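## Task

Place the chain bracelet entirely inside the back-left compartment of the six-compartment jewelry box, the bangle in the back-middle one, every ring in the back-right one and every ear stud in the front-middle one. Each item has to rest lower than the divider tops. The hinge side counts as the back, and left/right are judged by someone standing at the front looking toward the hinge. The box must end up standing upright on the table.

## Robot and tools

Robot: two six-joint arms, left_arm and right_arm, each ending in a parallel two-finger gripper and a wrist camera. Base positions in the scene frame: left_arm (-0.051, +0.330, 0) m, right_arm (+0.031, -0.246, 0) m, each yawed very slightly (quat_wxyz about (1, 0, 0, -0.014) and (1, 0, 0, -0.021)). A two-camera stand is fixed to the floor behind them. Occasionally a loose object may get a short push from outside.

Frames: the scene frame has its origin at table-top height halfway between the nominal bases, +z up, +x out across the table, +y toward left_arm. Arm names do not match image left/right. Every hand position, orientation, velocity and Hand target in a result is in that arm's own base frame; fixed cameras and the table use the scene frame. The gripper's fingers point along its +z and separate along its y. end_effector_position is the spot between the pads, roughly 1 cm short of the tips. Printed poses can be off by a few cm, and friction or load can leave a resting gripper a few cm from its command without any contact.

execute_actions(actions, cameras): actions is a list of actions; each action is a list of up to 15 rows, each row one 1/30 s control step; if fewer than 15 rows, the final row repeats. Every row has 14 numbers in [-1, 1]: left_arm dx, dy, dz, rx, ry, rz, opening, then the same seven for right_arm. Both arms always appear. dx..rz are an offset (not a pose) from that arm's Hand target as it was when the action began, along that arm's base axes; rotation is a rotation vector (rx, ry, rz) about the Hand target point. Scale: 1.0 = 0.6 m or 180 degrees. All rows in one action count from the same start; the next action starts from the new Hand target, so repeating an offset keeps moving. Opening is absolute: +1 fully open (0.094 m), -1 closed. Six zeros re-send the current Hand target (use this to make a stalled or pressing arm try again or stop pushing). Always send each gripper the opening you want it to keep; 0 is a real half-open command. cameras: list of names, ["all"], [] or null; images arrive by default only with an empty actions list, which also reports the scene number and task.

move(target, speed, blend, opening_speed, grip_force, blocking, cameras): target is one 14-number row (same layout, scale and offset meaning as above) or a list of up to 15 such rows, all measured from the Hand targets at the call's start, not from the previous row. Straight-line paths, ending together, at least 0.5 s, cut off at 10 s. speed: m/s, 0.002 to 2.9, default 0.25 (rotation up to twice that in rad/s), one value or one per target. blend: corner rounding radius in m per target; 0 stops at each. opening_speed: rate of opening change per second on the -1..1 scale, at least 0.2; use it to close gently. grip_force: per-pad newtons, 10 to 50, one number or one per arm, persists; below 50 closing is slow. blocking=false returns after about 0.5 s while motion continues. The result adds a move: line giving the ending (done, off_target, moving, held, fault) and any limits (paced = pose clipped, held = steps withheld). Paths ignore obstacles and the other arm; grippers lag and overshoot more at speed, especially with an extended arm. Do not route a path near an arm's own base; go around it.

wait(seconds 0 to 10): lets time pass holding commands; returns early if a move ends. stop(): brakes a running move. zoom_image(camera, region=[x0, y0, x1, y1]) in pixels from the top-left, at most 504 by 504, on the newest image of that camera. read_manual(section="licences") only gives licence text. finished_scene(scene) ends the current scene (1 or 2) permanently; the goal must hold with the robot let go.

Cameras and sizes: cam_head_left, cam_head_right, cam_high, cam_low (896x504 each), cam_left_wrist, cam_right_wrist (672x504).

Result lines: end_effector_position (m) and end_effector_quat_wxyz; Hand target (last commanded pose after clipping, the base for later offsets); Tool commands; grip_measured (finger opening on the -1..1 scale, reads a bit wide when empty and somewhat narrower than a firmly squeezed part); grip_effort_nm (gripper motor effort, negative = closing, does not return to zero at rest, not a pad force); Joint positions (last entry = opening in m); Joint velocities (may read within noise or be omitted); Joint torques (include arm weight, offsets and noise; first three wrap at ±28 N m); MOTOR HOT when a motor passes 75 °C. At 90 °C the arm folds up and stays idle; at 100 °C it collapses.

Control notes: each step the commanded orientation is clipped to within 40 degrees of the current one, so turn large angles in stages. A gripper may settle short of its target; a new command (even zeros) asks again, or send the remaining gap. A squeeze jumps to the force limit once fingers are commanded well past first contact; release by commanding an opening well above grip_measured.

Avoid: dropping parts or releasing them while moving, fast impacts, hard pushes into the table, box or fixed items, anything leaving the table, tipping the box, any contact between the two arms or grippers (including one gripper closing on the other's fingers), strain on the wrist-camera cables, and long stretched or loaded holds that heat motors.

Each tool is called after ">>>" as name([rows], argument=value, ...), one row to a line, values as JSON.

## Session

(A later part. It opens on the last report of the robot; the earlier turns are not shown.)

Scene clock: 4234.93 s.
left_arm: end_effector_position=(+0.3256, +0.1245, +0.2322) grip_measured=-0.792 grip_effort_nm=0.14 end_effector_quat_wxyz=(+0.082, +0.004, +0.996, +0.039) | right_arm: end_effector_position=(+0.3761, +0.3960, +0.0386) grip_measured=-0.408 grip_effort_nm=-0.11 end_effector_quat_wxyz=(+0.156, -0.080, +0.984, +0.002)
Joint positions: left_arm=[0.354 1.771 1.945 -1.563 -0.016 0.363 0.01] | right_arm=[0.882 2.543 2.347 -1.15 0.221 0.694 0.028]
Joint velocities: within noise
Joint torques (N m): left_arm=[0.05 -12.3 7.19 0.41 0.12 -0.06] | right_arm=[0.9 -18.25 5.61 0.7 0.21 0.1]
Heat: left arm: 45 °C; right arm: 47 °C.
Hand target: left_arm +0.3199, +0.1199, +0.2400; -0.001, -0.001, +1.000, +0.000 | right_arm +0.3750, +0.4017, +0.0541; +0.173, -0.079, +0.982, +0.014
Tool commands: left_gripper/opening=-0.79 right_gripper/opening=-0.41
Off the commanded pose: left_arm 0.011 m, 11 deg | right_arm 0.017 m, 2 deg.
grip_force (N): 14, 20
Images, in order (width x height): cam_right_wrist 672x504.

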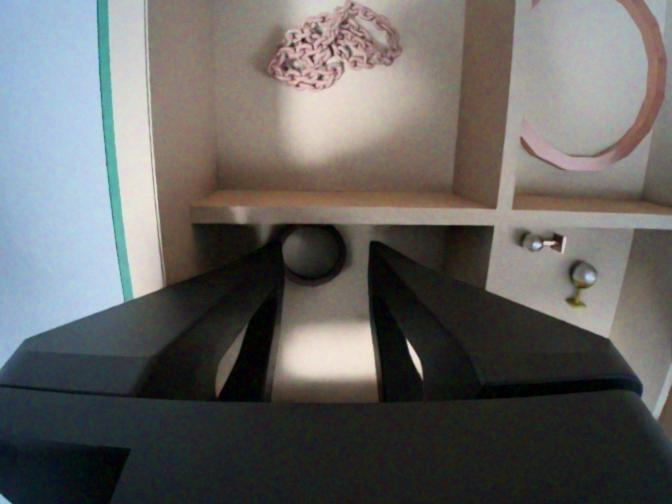

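>>> zoom_image(camera="cam_right_wrist", region=[250, 190, 400, 303])

Scaled by 3.360 from the camera's 672x504 image, which has a finer 960x720 frame.

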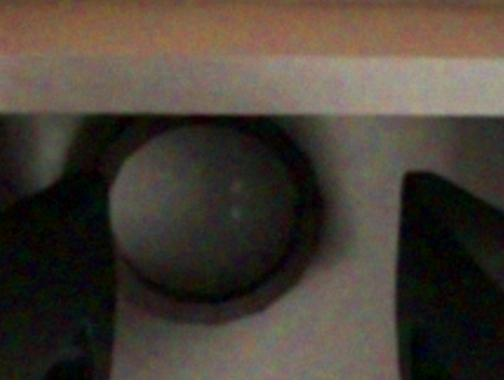

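>>> move([
  [0,0,0,0,0,0,-0.79, 0.0035,0.0073,0.035,0,0,0,-0.41],
  [0,0,0,0,0,0,-0.79, 0.0035,0.0073,0.035,0,0,0,-0.93],
], speed=0.1, grip_force=[14, 20], cameras=["cam_right_wrist"])

Scene clock: 4416.30 s.
left_arm: end_effector_position=(+0.3256, +0.1245, +0.2322) grip_measured=-0.792 grip_effort_nm=0.14 end_effector_quat_wxyz=(+0.082, +0.004, +0.996, +0.039) | right_arm: end_effector_position=(+0.3778, +0.4024, +0.0746) grip_measured=-0.928 grip_effort_nm=-0.11 end_effector_quat_wxyz=(+0.170, -0.079, +0.982, +0.017)
Joint positions: left_arm=[0.354 1.771 1.945 -1.563 -0.016 0.363 0.01] | right_arm=[0.887 2.543 2.482 -1.244 0.221 0.696 0.003]
Joint torques (N m): left_arm=[0.05 -12.21 7.06 0.47 0.15 -0.06] | right_arm=[0.7 -13.3 10.37 0.42 0.23 0.11]
Heat: left arm: 43 °C; right arm: 53 °C.
Hand target: left_arm +0.3199, +0.1199, +0.2400; -0.001, -0.001, +1.000, +0.000 | right_arm +0.3771, +0.4061, +0.0751; +0.173, -0.078, +0.982, +0.014
Off the commanded pose: left_arm 0.011 m, 11 deg | right_arm 0.004 m, 0 deg.
joint sent to its limit (left arm) — joint 4 (wrist pitch), lower limit. The joint targets are off in orientation, not in position.
grip_force (N): 14, 20
move: off_target (left_arm)
Images, in order (width x height): cam_right_wrist 672x504.

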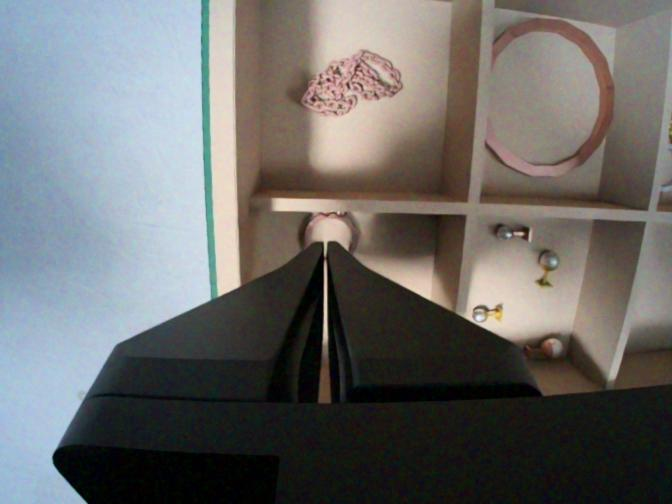

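>>> zoom_image(camera="cam_right_wrist", region=[260, 180, 400, 285])

Scaled by 3.600 from the camera's 672x504 image, which has a finer 960x720 frame.

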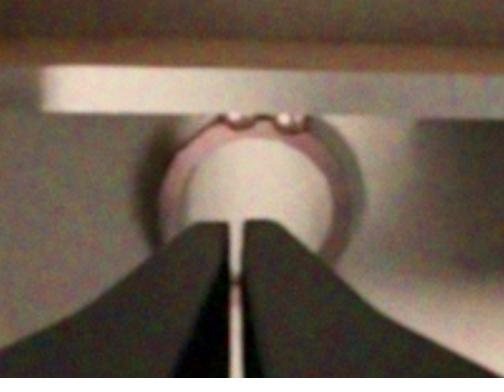

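>>> move(target=[0,0,0,0,0,0,-0.79, 0.0005,-0.0178,-0.025,0,0,0,-0.93], speed=0.06, cameras=["cam_right_wrist"])

Scene clock: 4444.70 s.
left_arm: end_effector_position=(+0.3256, +0.1245, +0.2322) grip_measured=-0.792 grip_effort_nm=0.14 end_effector_quat_wxyz=(+0.082, +0.004, +0.996, +0.039) | right_arm: end_effector_position=(+0.3709, +0.3939, +0.0340) grip_measured=-0.928 grip_effort_nm=-0.11 end_effector_quat_wxyz=(+0.149, -0.083, +0.985, -0.005)
Joint positions: left_arm=[0.354 1.771 1.945 -1.563 -0.016 0.363 0.01] | right_arm=[0.887 2.541 2.329 -1.155 0.221 0.696 0.003]
Joint torques (N m): left_arm=[0.02 -12.19 7.2 0.43 0.15 -0.08] | right_arm=[-0.44 -20.16 5.49 0.7 0.19 -0.01]
Heat: left arm: 43 °C; right arm: 50 °C.
Hand target: left_arm +0.3199, +0.1199, +0.2400; -0.001, -0.001, +1.000, +0.000 | right_arm +0.3774, +0.3954, +0.0600; +0.173, -0.078, +0.982, +0.014
Off the commanded pose: left_arm 0.011 m, 11 deg | right_arm 0.027 m, 4 deg.
joint sent to its limit (left arm) — joint 4 (wrist pitch), lower limit. The joint targets are off in orientation, not in position.
grip_force (N): 14, 20
move: off_target (left_arm, right_arm)
Images, in order (width x height): cam_right_wrist 672x504.

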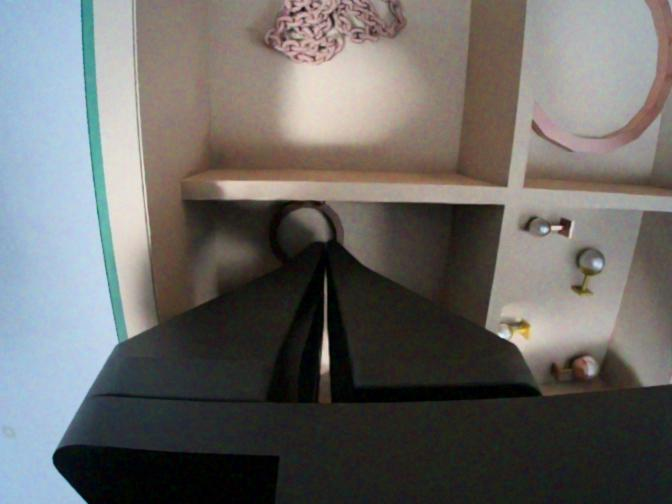

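>>> move(target=[0,0,0,0,0,0,-0.79, 0.001,0.0087,-0.0417,-0.00176,0.01097,0,-0.93], speed=0.05, cameras=["cam_right_wrist"])

Scene clock: 4507.13 s.
left_arm: end_effector_position=(+0.3256, +0.1245, +0.2322) grip_measured=-0.792 grip_effort_nm=0.14 end_effector_quat_wxyz=(+0.082, +0.004, +0.996, +0.039) | right_arm: end_effector_position=(+0.3702, +0.3966, +0.0338) grip_measured=-0.928 grip_effort_nm=-0.11 end_effector_quat_wxyz=(+0.147, -0.083, +0.986, +0.002)
Joint positions: left_arm=[0.354 1.771 1.945 -1.563 -0.016 0.363 0.01] | right_arm=[0.887 2.541 2.329 -1.148 0.208 0.696 0.003]
Joint torques (N m): left_arm=[0.05 -12.27 7.13 0.42 0.14 -0.05] | right_arm=[-0.64 -14.13 8.44 0.74 0.07 0.01]
Heat: left arm: 42 °C; right arm: 62 °C.
Hand target: left_arm +0.3199, +0.1199, +0.2400; -0.001, -0.001, +1.000, +0.000 | right_arm +0.3780, +0.4006, +0.0350; +0.156, -0.079, +0.985, +0.012
Off the commanded pose: left_arm 0.011 m, 11 deg | right_arm 0.009 m, 2 deg.
joint sent to its limit (left arm) — joint 4 (wrist pitch), lower limit. The joint targets are off in orientation, not in position.
grip_force (N): 14, 20
move: off_target (left_arm)
Images, in order (width x height): cam_right_wrist 672x504.

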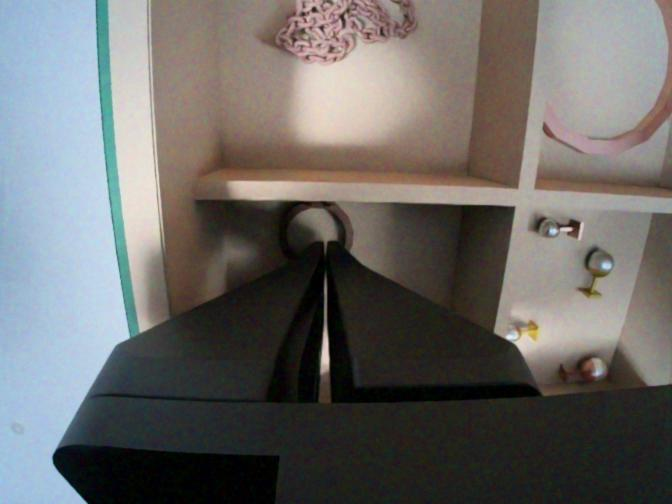

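>>> move(target=[0,0,0,0,0,0,-0.79, 0.0075,0.0182,-0.0042,0.00264,-0.01646,0,-0.93], speed=0.05, cameras=["cam_right_wrist"])

Scene clock: 4521.17 s.
left_arm: end_effector_position=(+0.3256, +0.1245, +0.2322) grip_measured=-0.792 grip_effort_nm=0.14 end_effector_quat_wxyz=(+0.082, +0.004, +0.996, +0.039) | right_arm: end_effector_position=(+0.3809, +0.4048, +0.0377) grip_measured=-0.928 grip_effort_nm=-0.11 end_effector_quat_wxyz=(+0.172, -0.079, +0.982, +0.015)
Joint positions: left_arm=[0.354 1.771 1.945 -1.563 -0.016 0.363 0.01] | right_arm=[0.887 2.541 2.329 -1.093 0.226 0.696 0.003]
Joint torques (N m): left_arm=[0.1 -12.29 7.1 0.43 0.13 -0.07] | right_arm=[0.91 -13.14 8.46 0.77 0.3 0.1]
Heat: left arm: 42 °C; right arm: 58 °C.
Hand target: left_arm +0.3199, +0.1199, +0.2400; -0.001, -0.001, +1.000, +0.000 | right_arm +0.3825, +0.4115, +0.0324; +0.181, -0.078, +0.980, +0.015
Off the commanded pose: left_arm 0.011 m, 11 deg | right_arm 0.009 m, 1 deg.
joint sent to its limit (left arm) — joint 4 (wrist pitch), lower limit. The joint targets are off in orientation, not in position.
grip_force (N): 14, 20
move: off_target (left_arm)
Images, in order (width x height): cam_right_wrist 672x504.

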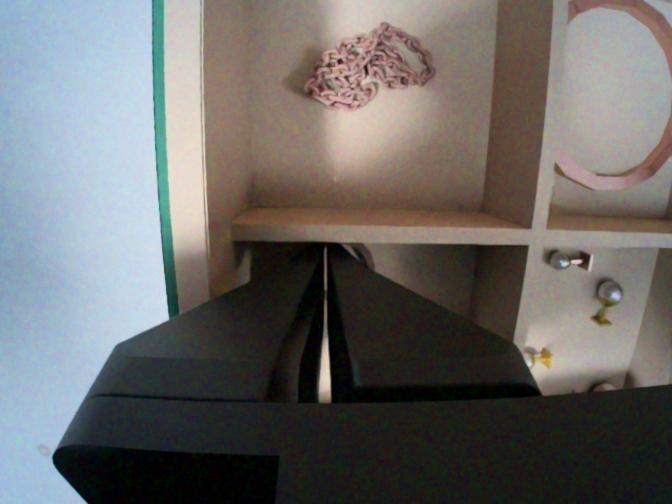

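>>> move(target=[0,0,0,0,0,0,-0.79, -0.0103,-0.011,-0.0205,-0.00881,0.00829,0,-0.93], speed=0.04, cameras=["cam_right_wrist"])

Scene clock: 4566.87 s.
left_arm: end_effector_position=(+0.3256, +0.1245, +0.2322) grip_measured=-0.792 grip_effort_nm=0.14 end_effector_quat_wxyz=(+0.082, +0.004, +0.996, +0.039) | right_arm: end_effector_position=(+0.3801, +0.4037, +0.0354) grip_measured=-0.928 grip_effort_nm=-0.11 end_effector_quat_wxyz=(+0.170, -0.079, +0.982, +0.013)
Joint positions: left_arm=[0.354 1.771 1.945 -1.563 -0.016 0.363 0.01] | right_arm=[0.887 2.541 2.321 -1.091 0.226 0.696 0.003]
Joint torques (N m): left_arm=[0.12 -12.41 7.17 0.43 0.12 -0.06] | right_arm=[0.95 -13.09 5.76 0.73 0.28 0.11]
Heat: left arm: 42 °C; right arm: 52 °C.
Hand target: left_arm +0.3199, +0.1199, +0.2400; -0.001, -0.001, +1.000, +0.000 | right_arm +0.3763, +0.4049, +0.0201; +0.167, -0.081, +0.983, +0.002
Off the commanded pose: left_arm 0.011 m, 11 deg | right_arm 0.016 m, 1 deg.
joint sent to its limit (left arm) — joint 4 (wrist pitch), lower limit. The joint targets are off in orientation, not in position.
grip_force (N): 14, 20
move: off_target (left_arm, right_arm)
Images, in order (width x height): cam_right_wrist 672x504.

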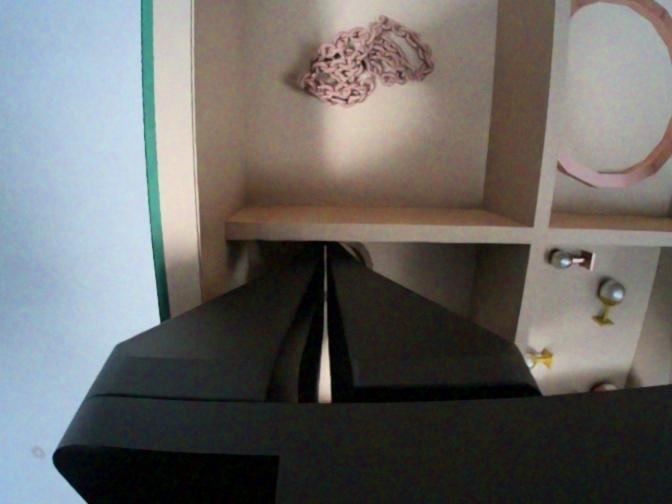

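>>> move(target=[0,0,0,0,0,0,-0.79, -0.0047,-0.005,-0.0095,-0.00417,0.00393,0,-0.93], speed=0.04, cameras=["cam_right_wrist"])

Scene clock: 4578.13 s.
left_arm: end_effector_position=(+0.3256, +0.1245, +0.2322) grip_measured=-0.792 grip_effort_nm=0.14 end_effector_quat_wxyz=(+0.082, +0.004, +0.996, +0.039) | right_arm: end_effector_position=(+0.3789, +0.4022, +0.0326) grip_measured=-0.928 grip_effort_nm=-0.11 end_effector_quat_wxyz=(+0.168, -0.079, +0.983, +0.010)
Joint positions: left_arm=[0.354 1.771 1.945 -1.563 -0.016 0.363 0.01] | right_arm=[0.887 2.541 2.312 -1.09 0.227 0.697 0.003]
Joint torques (N m): left_arm=[0.06 -12.36 7.21 0.43 0.14 -0.07] | right_arm=[0.94 -12.89 5.22 0.7 0.26 0.11]
Heat: left arm: 42 °C; right arm: 51 °C.
Hand target: left_arm +0.3199, +0.1199, +0.2400; -0.001, -0.001, +1.000, +0.000 | right_arm +0.3735, +0.4020, +0.0144; +0.161, -0.082, +0.984, -0.004
Off the commanded pose: left_arm 0.011 m, 11 deg | right_arm 0.019 m, 2 deg.
joint sent to its limit (left arm) — joint 4 (wrist pitch), lower limit. The joint targets are off in orientation, not in position.
grip_force (N): 14, 20
move: off_target (left_arm, right_arm)
Images, in order (width x height): cam_right_wrist 672x504.

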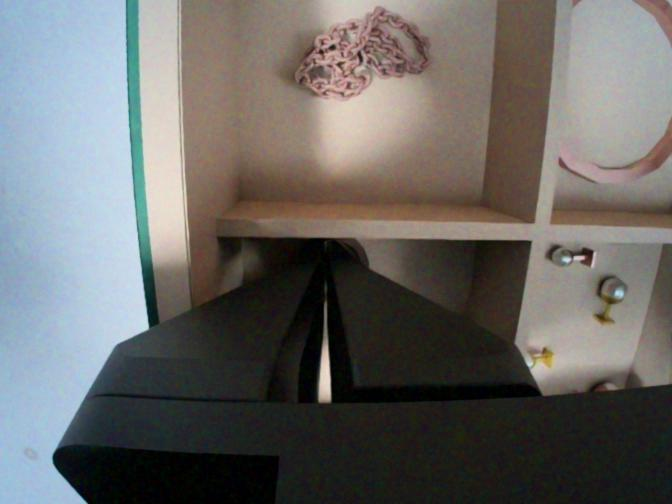

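>>> zoom_image(camera="cam_right_wrist", region=[250, 200, 410, 320])

Scaled by 3.150 from the camera's 672x504 image, which has a finer 960x720 frame.

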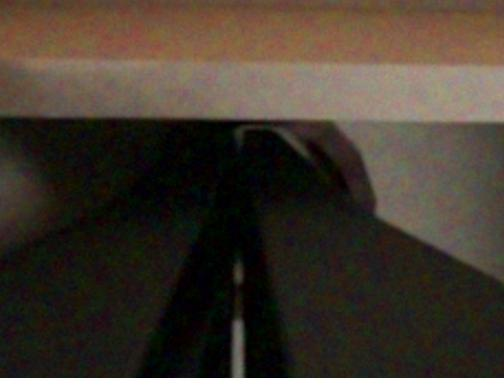

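>>> move(target=[0,0,0,0,0,0,-0.79, 0.0157,-0.015,0,0,0,-0.0075,-0.93], speed=0.03, cameras=["cam_right_wrist"])

Scene clock: 4589.90 s.
left_arm: end_effector_position=(+0.3256, +0.1245, +0.2322) grip_measured=-0.792 grip_effort_nm=0.14 end_effector_quat_wxyz=(+0.082, +0.004, +0.996, +0.039) | right_arm: end_effector_position=(+0.3792, +0.4019, +0.0326) grip_measured=-0.928 grip_effort_nm=-0.11 end_effector_quat_wxyz=(+0.168, -0.079, +0.983, +0.010)
Joint positions: left_arm=[0.354 1.771 1.945 -1.563 -0.016 0.363 0.01] | right_arm=[0.886 2.541 2.312 -1.09 0.227 0.697 0.003]
Joint torques (N m): left_arm=[-0.01 -12.3 7.2 0.43 0.16 -0.05] | right_arm=[-0.96 -12.94 5.14 0.7 0.24 0.1]
Heat: left arm: 42 °C; right arm: 51 °C.
Hand target: left_arm +0.3199, +0.1199, +0.2400; -0.001, -0.001, +1.000, +0.000 | right_arm +0.3829, +0.3930, +0.0144; +0.161, -0.070, +0.984, -0.006
Off the commanded pose: left_arm 0.011 m, 11 deg | right_arm 0.021 m, 2 deg.
joint sent to its limit (left arm) — joint 4 (wrist pitch), lower limit. The joint targets are off in orientation, not in position.
grip_force (N): 14, 20
move: off_target (left_arm, right_arm)
Images, in order (width x height): cam_right_wrist 672x504.

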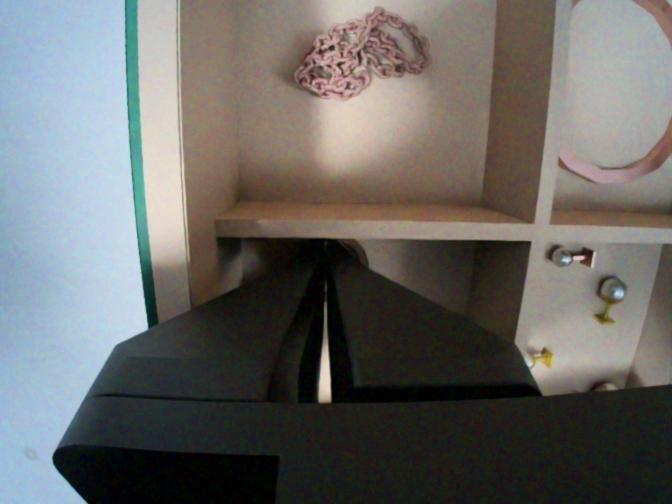

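>>> move(target=[0,0,0,0,0,0,-0.79, -0.0032,-0.0033,-0.0063,-0.00278,0.00262,0,-0.93], speed=0.03, cameras=["cam_right_wrist"])

Scene clock: 4599.87 s.
left_arm: end_effector_position=(+0.3256, +0.1245, +0.2322) grip_measured=-0.792 grip_effort_nm=0.14 end_effector_quat_wxyz=(+0.082, +0.004, +0.996, +0.039) | right_arm: end_effector_position=(+0.3790, +0.4015, +0.0314) grip_measured=-0.928 grip_effort_nm=-0.11 end_effector_quat_wxyz=(+0.167, -0.079, +0.983, +0.009)
Joint positions: left_arm=[0.354 1.771 1.945 -1.563 -0.016 0.363 0.01] | right_arm=[0.886 2.541 2.308 -1.088 0.227 0.698 0.003]
Joint torques (N m): left_arm=[-0.01 -12.19 7.16 0.45 0.14 -0.05] | right_arm=[-0.91 -12.79 4.71 0.65 0.24 0.1]
Heat: left arm: 42 °C; right arm: 51 °C.
Hand target: left_arm +0.3199, +0.1199, +0.2400; -0.001, -0.001, +1.000, +0.000 | right_arm +0.3810, +0.3910, +0.0106; +0.156, -0.071, +0.985, -0.010
Off the commanded pose: left_arm 0.011 m, 11 deg | right_arm 0.023 m, 3 deg.
joint sent to its limit (left arm) — joint 4 (wrist pitch), lower limit. The joint targets are off in orientation, not in position.
grip_force (N): 14, 20
move: off_target (left_arm, right_arm)
Images, in order (width x height): cam_right_wrist 672x504.

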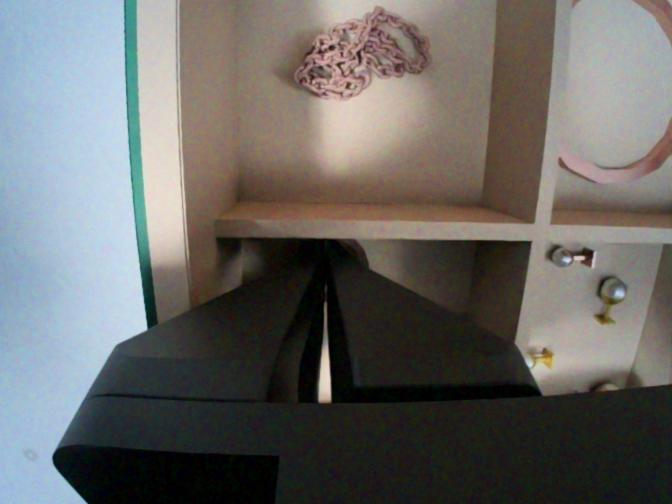

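>>> move(target=[0,0,0,0,0,0,-0.79, -0.0196,-0.0207,-0.0063,-0.0162,0.0153,0,-0.93], speed=0.03, cameras=["cam_right_wrist"])

Scene clock: 4624.10 s.
left_arm: end_effector_position=(+0.3256, +0.1245, +0.2322) grip_measured=-0.792 grip_effort_nm=0.14 end_effector_quat_wxyz=(+0.082, +0.004, +0.996, +0.039) | right_arm: end_effector_position=(+0.3783, +0.4005, +0.0311) grip_measured=-0.928 grip_effort_nm=-0.11 end_effector_quat_wxyz=(+0.165, -0.078, +0.983, +0.007)
Joint positions: left_arm=[0.354 1.771 1.945 -1.563 -0.016 0.363 0.01] | right_arm=[0.886 2.541 2.308 -1.093 0.227 0.699 0.003]
Joint torques (N m): left_arm=[0.02 -12.29 7.21 0.41 0.15 -0.03] | right_arm=[-0.88 -12.55 5.37 -0.03 0.2 0.1]
Heat: left arm: 42 °C; right arm: 50 °C.
Hand target: left_arm +0.3199, +0.1199, +0.2400; -0.001, -0.001, +1.000, +0.000 | right_arm +0.3692, +0.3785, +0.0069; +0.131, -0.075, +0.988, -0.033
Off the commanded pose: left_arm 0.011 m, 11 deg | right_arm 0.034 m, 6 deg.
joint sent to its limit (left arm) — joint 4 (wrist pitch), lower limit. The joint targets are off in orientation, not in position.
grip_force (N): 14, 20
move: off_target (left_arm, right_arm)
Images, in order (width x height): cam_right_wrist 672x504.

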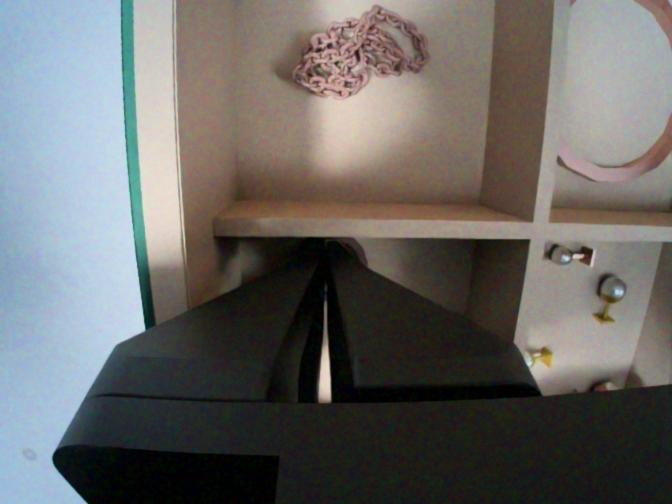

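>>> zoom_image(camera="cam_right_wrist", region=[280, 215, 400, 305])

Scaled by 4.200 from the camera's 672x504 image, which has a finer 960x720 frame.

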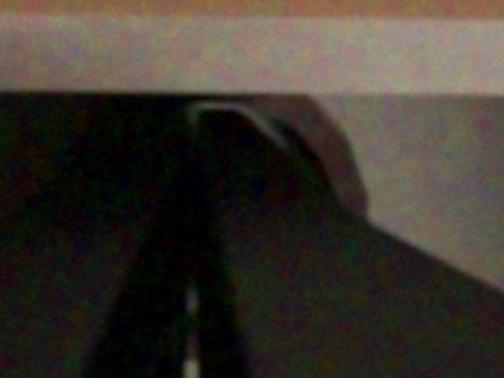

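>>> move(target=[0,0,0,0,0,0,-0.79, -0.0017,-0.0018,0.0062,-0.00116,0.0011,0,-0.93], speed=0.03, cameras=["cam_right_wrist"])

Scene clock: 4657.83 s.
left_arm: end_effector_position=(+0.3256, +0.1245, +0.2322) grip_measured=-0.792 grip_effort_nm=0.14 end_effector_quat_wxyz=(+0.082, +0.004, +0.996, +0.039) | right_arm: end_effector_position=(+0.3772, +0.3989, +0.0307) grip_measured=-0.928 grip_effort_nm=-0.11 end_effector_quat_wxyz=(+0.163, -0.078, +0.983, +0.004)
Joint positions: left_arm=[0.354 1.771 1.945 -1.563 -0.016 0.363 0.01] | right_arm=[0.886 2.541 2.308 -1.101 0.228 0.7 0.003]
Joint torques (N m): left_arm=[-0.06 -12.3 7.16 0.44 0.16 -0.08] | right_arm=[-0.85 -12.77 6.2 -0.13 0.17 0.09]
Heat: left arm: 42 °C; right arm: 49 °C.
Hand target: left_arm +0.3199, +0.1199, +0.2400; -0.001, -0.001, +1.000, +0.000 | right_arm +0.3682, +0.3775, +0.0106; +0.129, -0.075, +0.988, -0.035
Off the commanded pose: left_arm 0.011 m, 11 deg | right_arm 0.031 m, 6 deg.
joint sent to its limit (left arm) — joint 4 (wrist pitch), lower limit. The joint targets are off in orientation, not in position.
grip_force (N): 14, 20
move: off_target (left_arm, right_arm)
Images, in order (width x height): cam_right_wrist 672x504.

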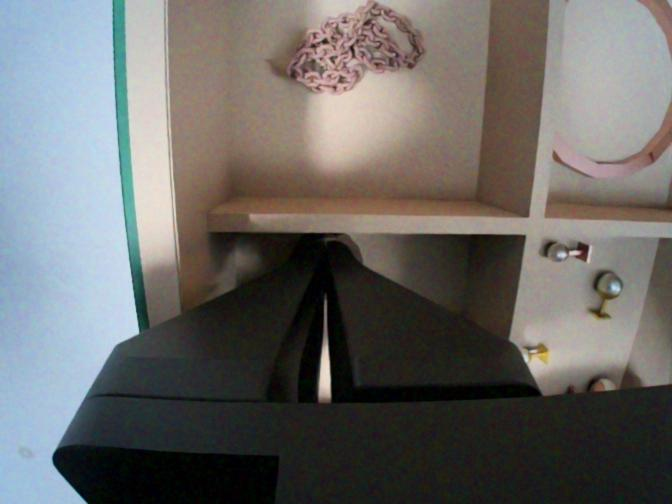

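>>> zoom_image(camera="cam_right_wrist", region=[280, 205, 400, 295])

Scaled by 4.200 from the camera's 672x504 image, which has a finer 960x720 frame.

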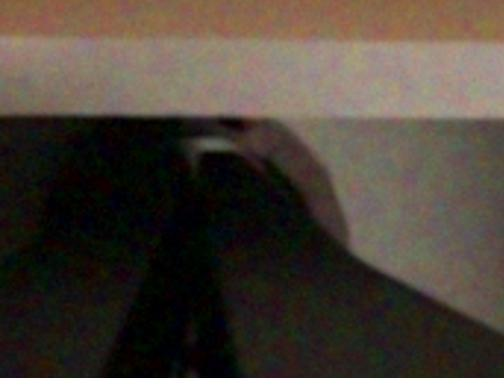

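>>> move(target=[0,0,0,0,0,0,-0.79, -0.0068,-0.0072,0.0005,-0.00556,0.00524,0,-0.93], speed=0.03, cameras=["cam_right_wrist"])

Scene clock: 4673.17 s.
left_arm: end_effector_position=(+0.3256, +0.1245, +0.2322) grip_measured=-0.792 grip_effort_nm=0.14 end_effector_quat_wxyz=(+0.082, +0.004, +0.996, +0.039) | right_arm: end_effector_position=(+0.3751, +0.3959, +0.0299) grip_measured=-0.928 grip_effort_nm=-0.11 end_effector_quat_wxyz=(+0.158, -0.079, +0.984, -0.002)
Joint positions: left_arm=[0.354 1.771 1.945 -1.563 -0.016 0.363 0.01] | right_arm=[0.886 2.541 2.308 -1.116 0.23 0.7 0.003]
Joint torques (N m): left_arm=[0.12 -12.21 7.08 0.43 0.14 -0.05] | right_arm=[-0.84 -12.77 6.54 -0.29 0.15 0.09]
Heat: left arm: 42 °C; right arm: 49 °C.
Hand target: left_arm +0.3199, +0.1199, +0.2400; -0.001, -0.001, +1.000, +0.000 | right_arm +0.3642, +0.3731, +0.0109; +0.120, -0.077, +0.989, -0.043
Off the commanded pose: left_arm 0.011 m, 11 deg | right_arm 0.032 m, 6 deg.
joint sent to its limit (left arm) — joint 4 (wrist pitch), lower limit. The joint targets are off in orientation, not in position.
grip_force (N): 14, 20
move: off_target (left_arm, right_arm)
Images, in order (width x height): cam_right_wrist 672x504.

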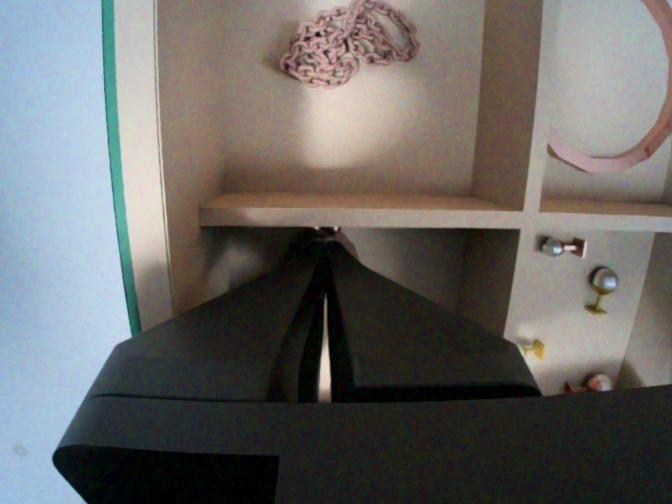

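>>> zoom_image(camera="cam_right_wrist", region=[280, 205, 400, 295])

Scaled by 4.200 from the camera's 672x504 image, which has a finer 960x720 frame.

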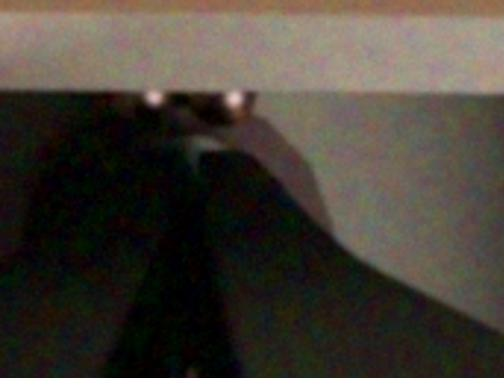

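>>> move(target=[0,0,0,0,0,0,-0.79, -0.0031,-0.0033,0.0138,-0.00231,0.00218,0,-0.93], speed=0.03, cameras=["cam_right_wrist"])

Scene clock: 4705.37 s.
left_arm: end_effector_position=(+0.3256, +0.1245, +0.2322) grip_measured=-0.792 grip_effort_nm=0.14 end_effector_quat_wxyz=(+0.082, +0.004, +0.996, +0.039) | right_arm: end_effector_position=(+0.3690, +0.3879, +0.0296) grip_measured=-0.928 grip_effort_nm=-0.11 end_effector_quat_wxyz=(+0.145, -0.081, +0.986, -0.017)
Joint positions: left_arm=[0.354 1.771 1.945 -1.563 -0.016 0.363 0.01] | right_arm=[0.886 2.541 2.314 -1.164 0.232 0.7 0.003]
Joint torques (N m): left_arm=[0.05 -12.33 7.19 0.44 0.12 -0.07] | right_arm=[-0.85 -13.16 7.75 -0.25 0.12 0.1]
Heat: left arm: 42 °C; right arm: 48 °C.
Hand target: left_arm +0.3199, +0.1199, +0.2400; -0.001, -0.001, +1.000, +0.000 | right_arm +0.3623, +0.3712, +0.0192; +0.116, -0.077, +0.989, -0.046
Off the commanded pose: left_arm 0.011 m, 11 deg | right_arm 0.021 m, 5 deg.
joint sent to its limit (left arm) — joint 4 (wrist pitch), lower limit. The joint targets are off in orientation, not in position.
grip_force (N): 14, 20
move: off_target (left_arm, right_arm)
Images, in order (width x height): cam_right_wrist 672x504.

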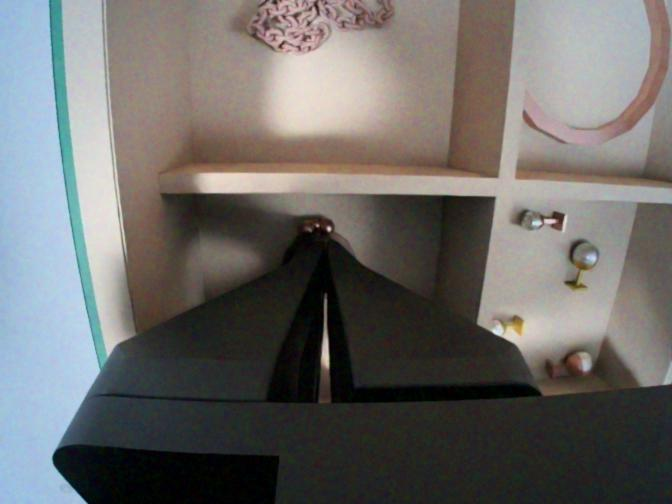

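>>> zoom_image(camera="cam_right_wrist", region=[260, 190, 380, 280])

Scaled by 4.200 from the camera's 672x504 image, which has a finer 960x720 frame.

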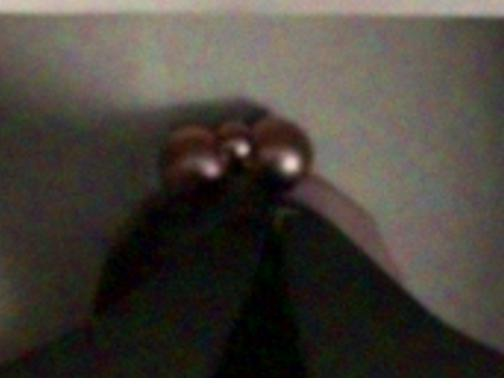

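>>> move([
  [0,0,0,0,0,0,-0.79, 0.0155,0.0163,0.002,0.01292,-0.01229,0,-0.93],
  [0,0,0,0,0,0,-0.79, 0.0261,0.0274,0.0232,0.02214,-0.02106,0,-0.93],
  [0,0,0,0,0,0,-0.79, 0.0257,0.0293,0.0347,0.0352,-0.0006,0.0013,-0.93],
  [0,0,0,0,0,0,-0.79, 0.0257,0.0293,0.0347,0.0352,-0.0006,0.0013,-0.41],
], speed=0.05, cameras=["cam_right_wrist"])

Scene clock: 4796.97 s.
left_arm: end_effector_position=(+0.3256, +0.1245, +0.2322) grip_measured=-0.792 grip_effort_nm=0.14 end_effector_quat_wxyz=(+0.082, +0.004, +0.996, +0.039) | right_arm: end_effector_position=(+0.3733, +0.3911, +0.0499) grip_measured=-0.412 grip_effort_nm=0.08 end_effector_quat_wxyz=(+0.128, -0.073, +0.989, +0.018)
Joint positions: left_arm=[0.354 1.771 1.945 -1.563 -0.016 0.363 0.01] | right_arm=[0.858 2.541 2.4 -1.222 0.156 0.695 0.028]
Joint velocities: left_arm=[0.046 0.017 0.002 0.037 -0.037 0.037 0.001] | right_arm=[within noise]
Joint torques (N m): left_arm=[0.05 -12.23 7.12 0.42 0.16 -0.07] | right_arm=[-0.69 -11.6 10.35 0.34 0.1 -0.02]
Heat: left arm: 41 °C; right arm: 47 °C.
Hand target: left_arm +0.3199, +0.1199, +0.2400; -0.001, -0.001, +1.000, +0.000 | right_arm +0.3777, +0.3888, +0.0400; +0.122, -0.073, +0.990, +0.009
Off the commanded pose: left_arm 0.011 m, 11 deg | right_arm 0.011 m, 1 deg.
joint sent to its limit (left arm) — joint 4 (wrist pitch), lower limit. The joint targets are off in orientation, not in position.
grip_force (N): 14, 20
move: off_target (left_arm, right_arm); target 4's new opening was sent with right_arm's hand 0.011 m and 1 deg from that target
Images, in order (width x height): cam_right_wrist 672x504.

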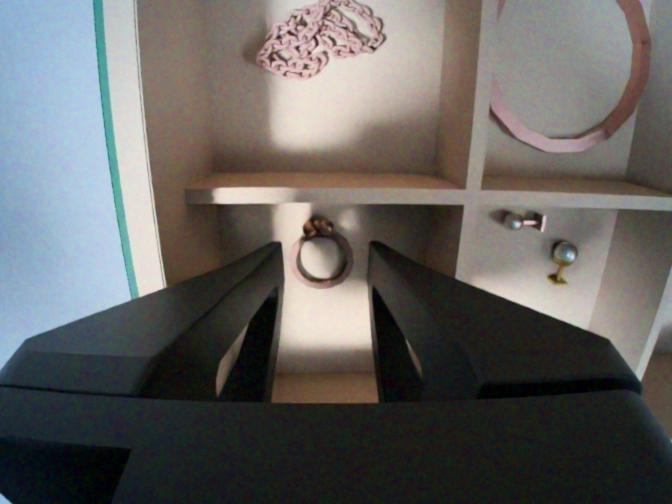

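>>> zoom_image(camera="cam_right_wrist", region=[260, 190, 400, 310])

Scaled by 3.600 from the camera's 672x504 image, which has a finer 960x720 frame.

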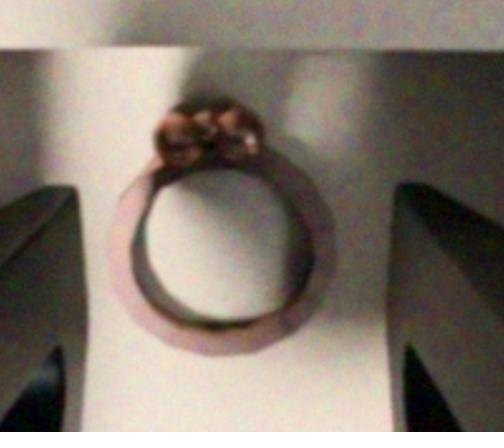

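>>> move(target=[0,0,0,0,0,0,-0.79, -0.0199,0.015,-0.0428,-0.0023,0.0022,0.0087,-0.41], speed=0.04, cameras=["cam_right_wrist"])

Scene clock: 4858.23 s.
left_arm: end_effector_position=(+0.3256, +0.1245, +0.2322) grip_measured=-0.792 grip_effort_nm=0.14 end_effector_quat_wxyz=(+0.082, +0.004, +0.996, +0.039) | right_arm: end_effector_position=(+0.3692, +0.3966, +0.0365) grip_measured=-0.412 grip_effort_nm=0.08 end_effector_quat_wxyz=(+0.128, -0.079, +0.988, +0.019)
Joint positions: left_arm=[0.354 1.771 1.945 -1.563 -0.016 0.363 0.01] | right_arm=[0.871 2.541 2.346 -1.167 0.155 0.694 0.028]
Joint torques (N m): left_arm=[0.05 -12.25 7.2 0.43 0.14 -0.07] | right_arm=[0.58 -11.81 5.72 0.67 0.1 -0.02]
Heat: left arm: 41 °C; right arm: 45 °C.
Hand target: left_arm +0.3199, +0.1199, +0.2400; -0.001, -0.001, +1.000, +0.000 | right_arm +0.3657, +0.3978, +0.0143; +0.118, -0.087, +0.989, +0.007
Off the commanded pose: left_arm 0.011 m, 11 deg | right_arm 0.022 m, 2 deg.
joint sent to its limit (left arm) — joint 4 (wrist pitch), lower limit. The joint targets are off in orientation, not in position.
grip_force (N): 14, 20
move: off_target (left_arm, right_arm)
Images, in order (width x height): cam_right_wrist 672x504.

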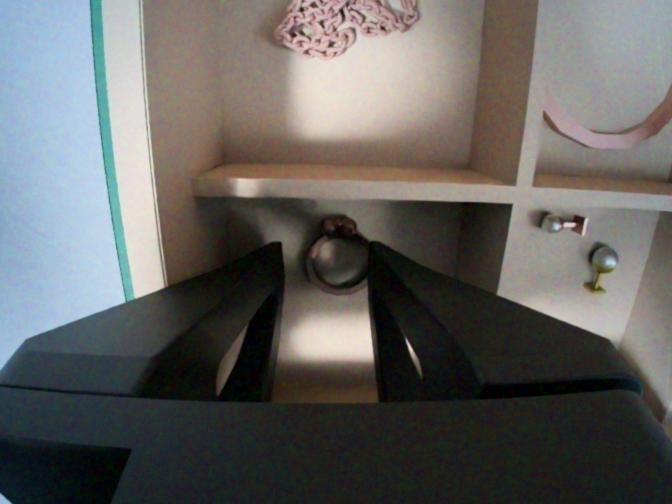

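>>> move(target=[0,0,0,0,0,0,-0.79, 0.0143,-0.0133,0,0,0,-0.0069,-0.41], speed=0.03, cameras=["cam_right_wrist"])

Scene clock: 4871.83 s.
left_arm: end_effector_position=(+0.3256, +0.1245, +0.2322) grip_measured=-0.792 grip_effort_nm=0.14 end_effector_quat_wxyz=(+0.082, +0.004, +0.996, +0.039) | right_arm: end_effector_position=(+0.3708, +0.3956, +0.0366) grip_measured=-0.412 grip_effort_nm=0.08 end_effector_quat_wxyz=(+0.129, -0.078, +0.988, +0.019)
Joint positions: left_arm=[0.354 1.771 1.945 -1.563 -0.016 0.363 0.01] | right_arm=[0.867 2.541 2.346 -1.166 0.155 0.694 0.028]
Joint velocities: left_arm=[within noise] | right_arm=[-0.002 -0.046 0.007 -0.022 -0.022 0.051 -0.001]
Joint torques (N m): left_arm=[0.14 -12.31 7.15 0.44 0.14 -0.08] | right_arm=[-0.9 -11.79 5.82 0.66 0.1 -0.02]
Heat: left arm: 41 °C; right arm: 45 °C.
Hand target: left_arm +0.3199, +0.1199, +0.2400; -0.001, -0.001, +1.000, +0.000 | right_arm +0.3743, +0.3898, +0.0143; +0.118, -0.076, +0.990, +0.006
Off the commanded pose: left_arm 0.011 m, 11 deg | right_arm 0.023 m, 2 deg.
joint sent to its limit (left arm) — joint 4 (wrist pitch), lower limit. The joint targets are off in orientation, not in position.
grip_force (N): 14, 20
move: off_target (left_arm, right_arm)
Images, in order (width x height): cam_right_wrist 672x504.

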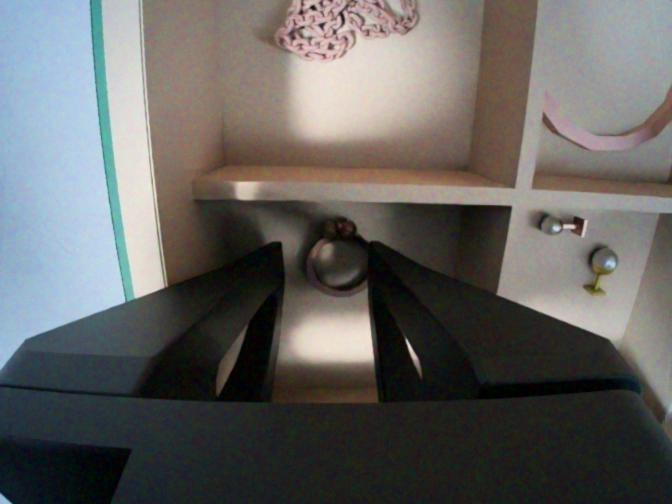

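>>> wait(seconds=0.3, cameras=["cam_right_wrist"])

>>> zoom_image(camera="cam_right_wrist", region=[260, 190, 400, 310])

Scene clock: 4877.63 s.
left_arm: end_effector_position=(+0.3256, +0.1245, +0.2322) grip_measured=-0.792 grip_effort_nm=0.14 end_effector_quat_wxyz=(+0.082, +0.004, +0.996, +0.039) | right_arm: end_effector_position=(+0.3708, +0.3956, +0.0366) grip_measured=-0.412 grip_effort_nm=0.08 end_effector_quat_wxyz=(+0.129, -0.078, +0.988, +0.019)
Joint positions: left_arm=[0.354 1.771 1.945 -1.563 -0.016 0.363 0.01] | right_arm=[0.867 2.541 2.346 -1.166 0.155 0.694 0.028]
Joint torques (N m): left_arm=[0.03 -12.34 7.23 0.44 0.13 -0.08] | right_arm=[-0.91 -11.79 5.83 0.67 0.09 -0.02]
Heat: left arm: 41 °C; right arm: 45 °C.
Hand target: left_arm +0.3199, +0.1199, +0.2400; -0.001, -0.001, +1.000, +0.000 | right_arm +0.3743, +0.3898, +0.0143; +0.118, -0.076, +0.990, +0.006
Tool commands: left_gripper/opening=-0.79 right_gripper/opening=-0.41
Off the commanded pose: left_arm 0.011 m, 11 deg | right_arm 0.023 m, 2 deg.
grip_force (N): 14, 20
wait: 0.30 s; at rest from the start
Images, in order (width x height): cam_right_wrist 672x504.

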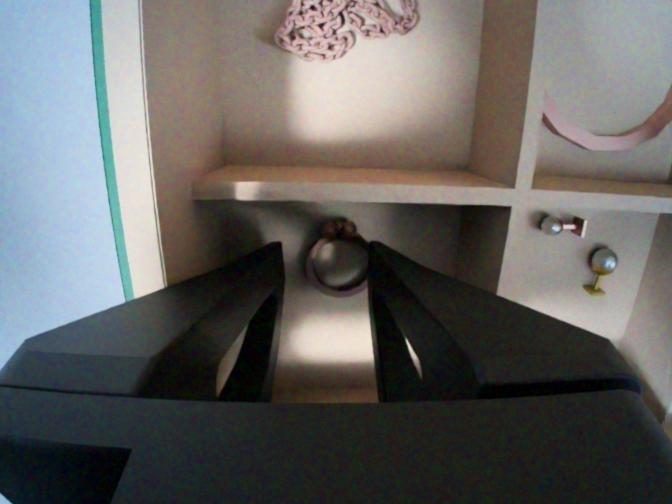

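Scaled by 3.600 from the camera's 672x504 image, which has a finer 960x720 frame.

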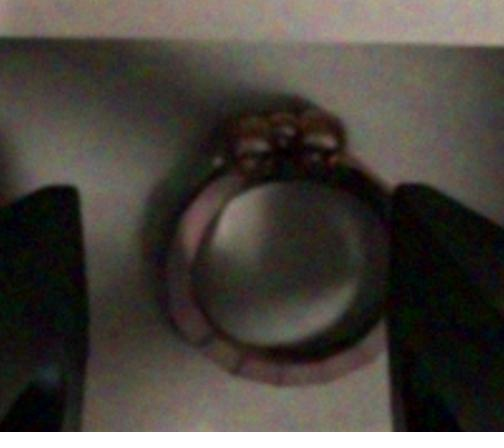

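>>> move(target=[0,0,0,0,0,0,-0.79, 0.0042,-0.0039,0,0,0,-0.002,-0.41], speed=0.03, cameras=["cam_right_wrist"])

>>> zoom_image(camera="cam_right_wrist", region=[260, 190, 400, 310])

Scene clock: 4899.83 s.
left_arm: end_effector_position=(+0.3256, +0.1245, +0.2322) grip_measured=-0.792 grip_effort_nm=0.14 end_effector_quat_wxyz=(+0.082, +0.004, +0.996, +0.039) | right_arm: end_effector_position=(+0.3744, +0.3923, +0.0366) grip_measured=-0.412 grip_effort_nm=0.08 end_effector_quat_wxyz=(+0.129, -0.073, +0.989, +0.019)
Joint positions: left_arm=[0.354 1.771 1.945 -1.563 -0.016 0.363 0.01] | right_arm=[0.858 2.541 2.346 -1.165 0.154 0.694 0.028]
Joint torques (N m): left_arm=[0.02 -12.26 7.16 0.43 0.13 -0.06] | right_arm=[-0.69 -11.74 5.89 0.67 0.1 -0.03]
Heat: left arm: 41 °C; right arm: 44 °C.
Hand target: left_arm +0.3199, +0.1199, +0.2400; -0.001, -0.001, +1.000, +0.000 | right_arm +0.3769, +0.3875, +0.0143; +0.118, -0.073, +0.990, +0.005
Off the commanded pose: left_arm 0.011 m, 11 deg | right_arm 0.023 m, 2 deg.
joint sent to its limit (left arm) — joint 4 (wrist pitch), lower limit. The joint targets are off in orientation, not in position.
grip_force (N): 14, 20
move: off_target (left_arm, right_arm)
Images, in order (width x height): cam_right_wrist 672x504.

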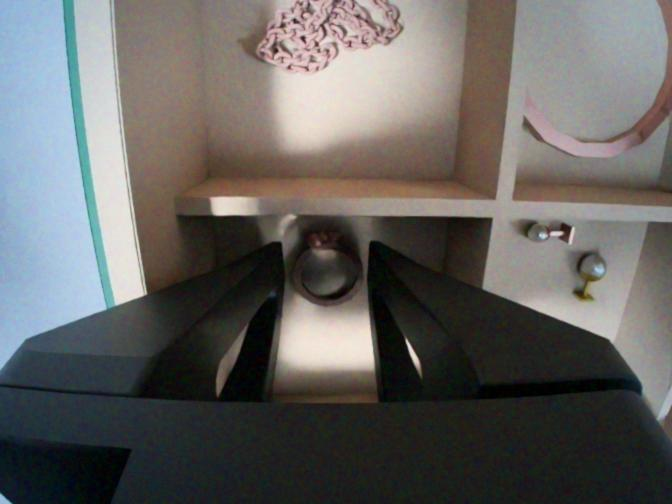

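Scaled by 3.600 from the camera's 672x504 image, which has a finer 960x720 frame.

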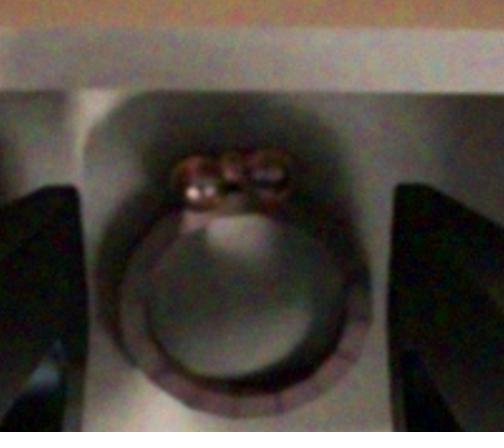

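>>> move(target=[0,0,0,0,0,0,-0.79, -0.0012,-0.0012,-0.0125,-0.00116,0.0011,0,-0.41], speed=0.03, cameras=["cam_right_wrist"])

>>> zoom_image(camera="cam_right_wrist", region=[260, 190, 400, 310])

Scene clock: 4913.67 s.
left_arm: end_effector_position=(+0.3256, +0.1245, +0.2322) grip_measured=-0.792 grip_effort_nm=0.14 end_effector_quat_wxyz=(+0.082, +0.004, +0.996, +0.039) | right_arm: end_effector_position=(+0.3735, +0.3912, +0.0316) grip_measured=-0.412 grip_effort_nm=0.08 end_effector_quat_wxyz=(+0.126, -0.073, +0.989, +0.017)
Joint positions: left_arm=[0.354 1.771 1.945 -1.563 -0.016 0.363 0.01] | right_arm=[0.858 2.541 2.328 -1.154 0.154 0.694 0.028]
Joint torques (N m): left_arm=[0.03 -12.31 7.12 0.42 0.11 -0.07] | right_arm=[-0.7 -11.64 5.18 0.77 0.1 -0.02]
Heat: left arm: 41 °C; right arm: 44 °C.
Hand target: left_arm +0.3199, +0.1199, +0.2400; -0.001, -0.001, +1.000, +0.000 | right_arm +0.3761, +0.3867, +0.0068; +0.116, -0.073, +0.991, +0.004
Off the commanded pose: left_arm 0.011 m, 11 deg | right_arm 0.025 m, 2 deg.
joint sent to its limit (left arm) — joint 4 (wrist pitch), lower limit. The joint targets are off in orientation, not in position.
grip_force (N): 14, 20
move: off_target (left_arm, right_arm)
Images, in order (width x height): cam_right_wrist 672x504.

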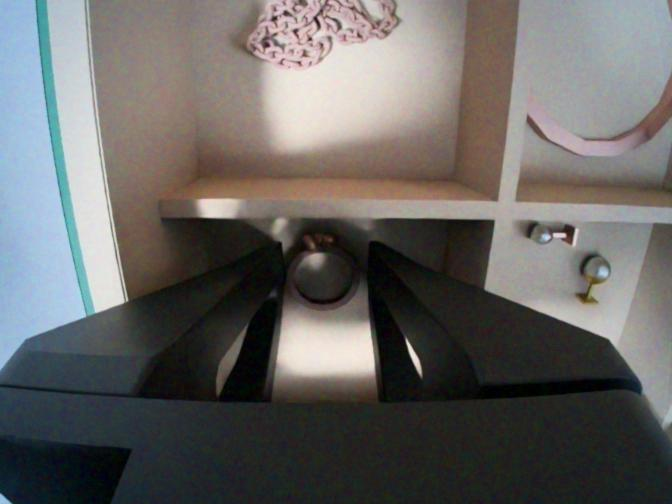

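Scaled by 3.600 from the camera's 672x504 image, which has a finer 960x720 frame.

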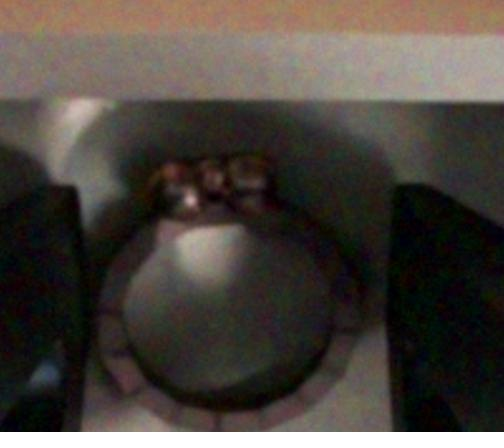

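>>> move(target=[0,0,0,0,0,0,-0.79, -0.0016,-0.0017,-0.0058,-0.0014,0.0013,0,-0.41], speed=0.03, cameras=["cam_right_wrist"])

>>> zoom_image(camera="cam_right_wrist", region=[260, 190, 400, 310])

Scene clock: 4921.27 s.
left_arm: end_effector_position=(+0.3256, +0.1245, +0.2322) grip_measured=-0.792 grip_effort_nm=0.14 end_effector_quat_wxyz=(+0.082, +0.004, +0.996, +0.039) | right_arm: end_effector_position=(+0.3734, +0.3911, +0.0306) grip_measured=-0.412 grip_effort_nm=0.08 end_effector_quat_wxyz=(+0.126, -0.073, +0.989, +0.016)
Joint positions: left_arm=[0.354 1.771 1.945 -1.563 -0.016 0.363 0.01] | right_arm=[0.858 2.541 2.324 -1.151 0.154 0.694 0.028]
Joint torques (N m): left_arm=[0.08 -12.3 7.23 0.43 0.15 -0.05] | right_arm=[-0.68 -11.56 4.52 0.78 0.1 -0.02]
Heat: left arm: 41 °C; right arm: 44 °C.
Hand target: left_arm +0.3199, +0.1199, +0.2400; -0.001, -0.001, +1.000, +0.000 | right_arm +0.3752, +0.3857, +0.0034; +0.114, -0.073, +0.991, +0.002
Off the commanded pose: left_arm 0.011 m, 11 deg | right_arm 0.028 m, 2 deg.
joint sent to its limit (left arm) — joint 4 (wrist pitch), lower limit. The joint targets are off in orientation, not in position.
grip_force (N): 14, 20
move: off_target (left_arm, right_arm)
Images, in order (width x height): cam_right_wrist 672x504.

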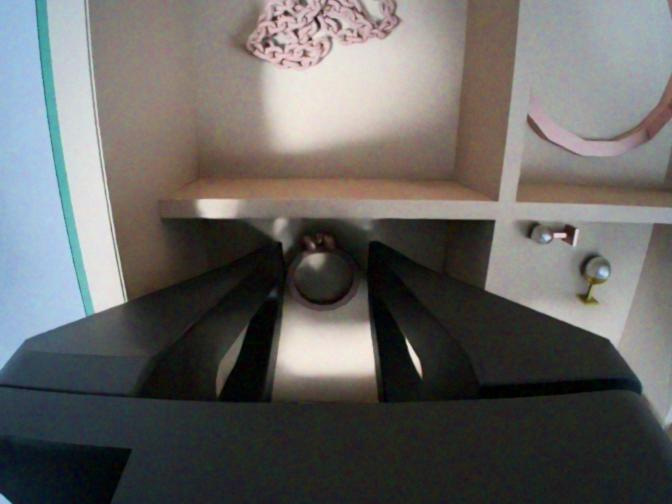

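Scaled by 3.600 from the camera's 672x504 image, which has a finer 960x720 frame.

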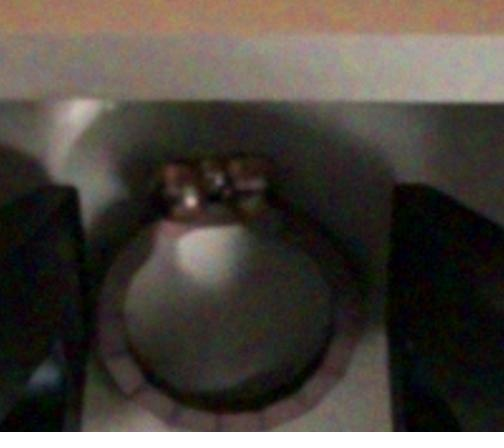

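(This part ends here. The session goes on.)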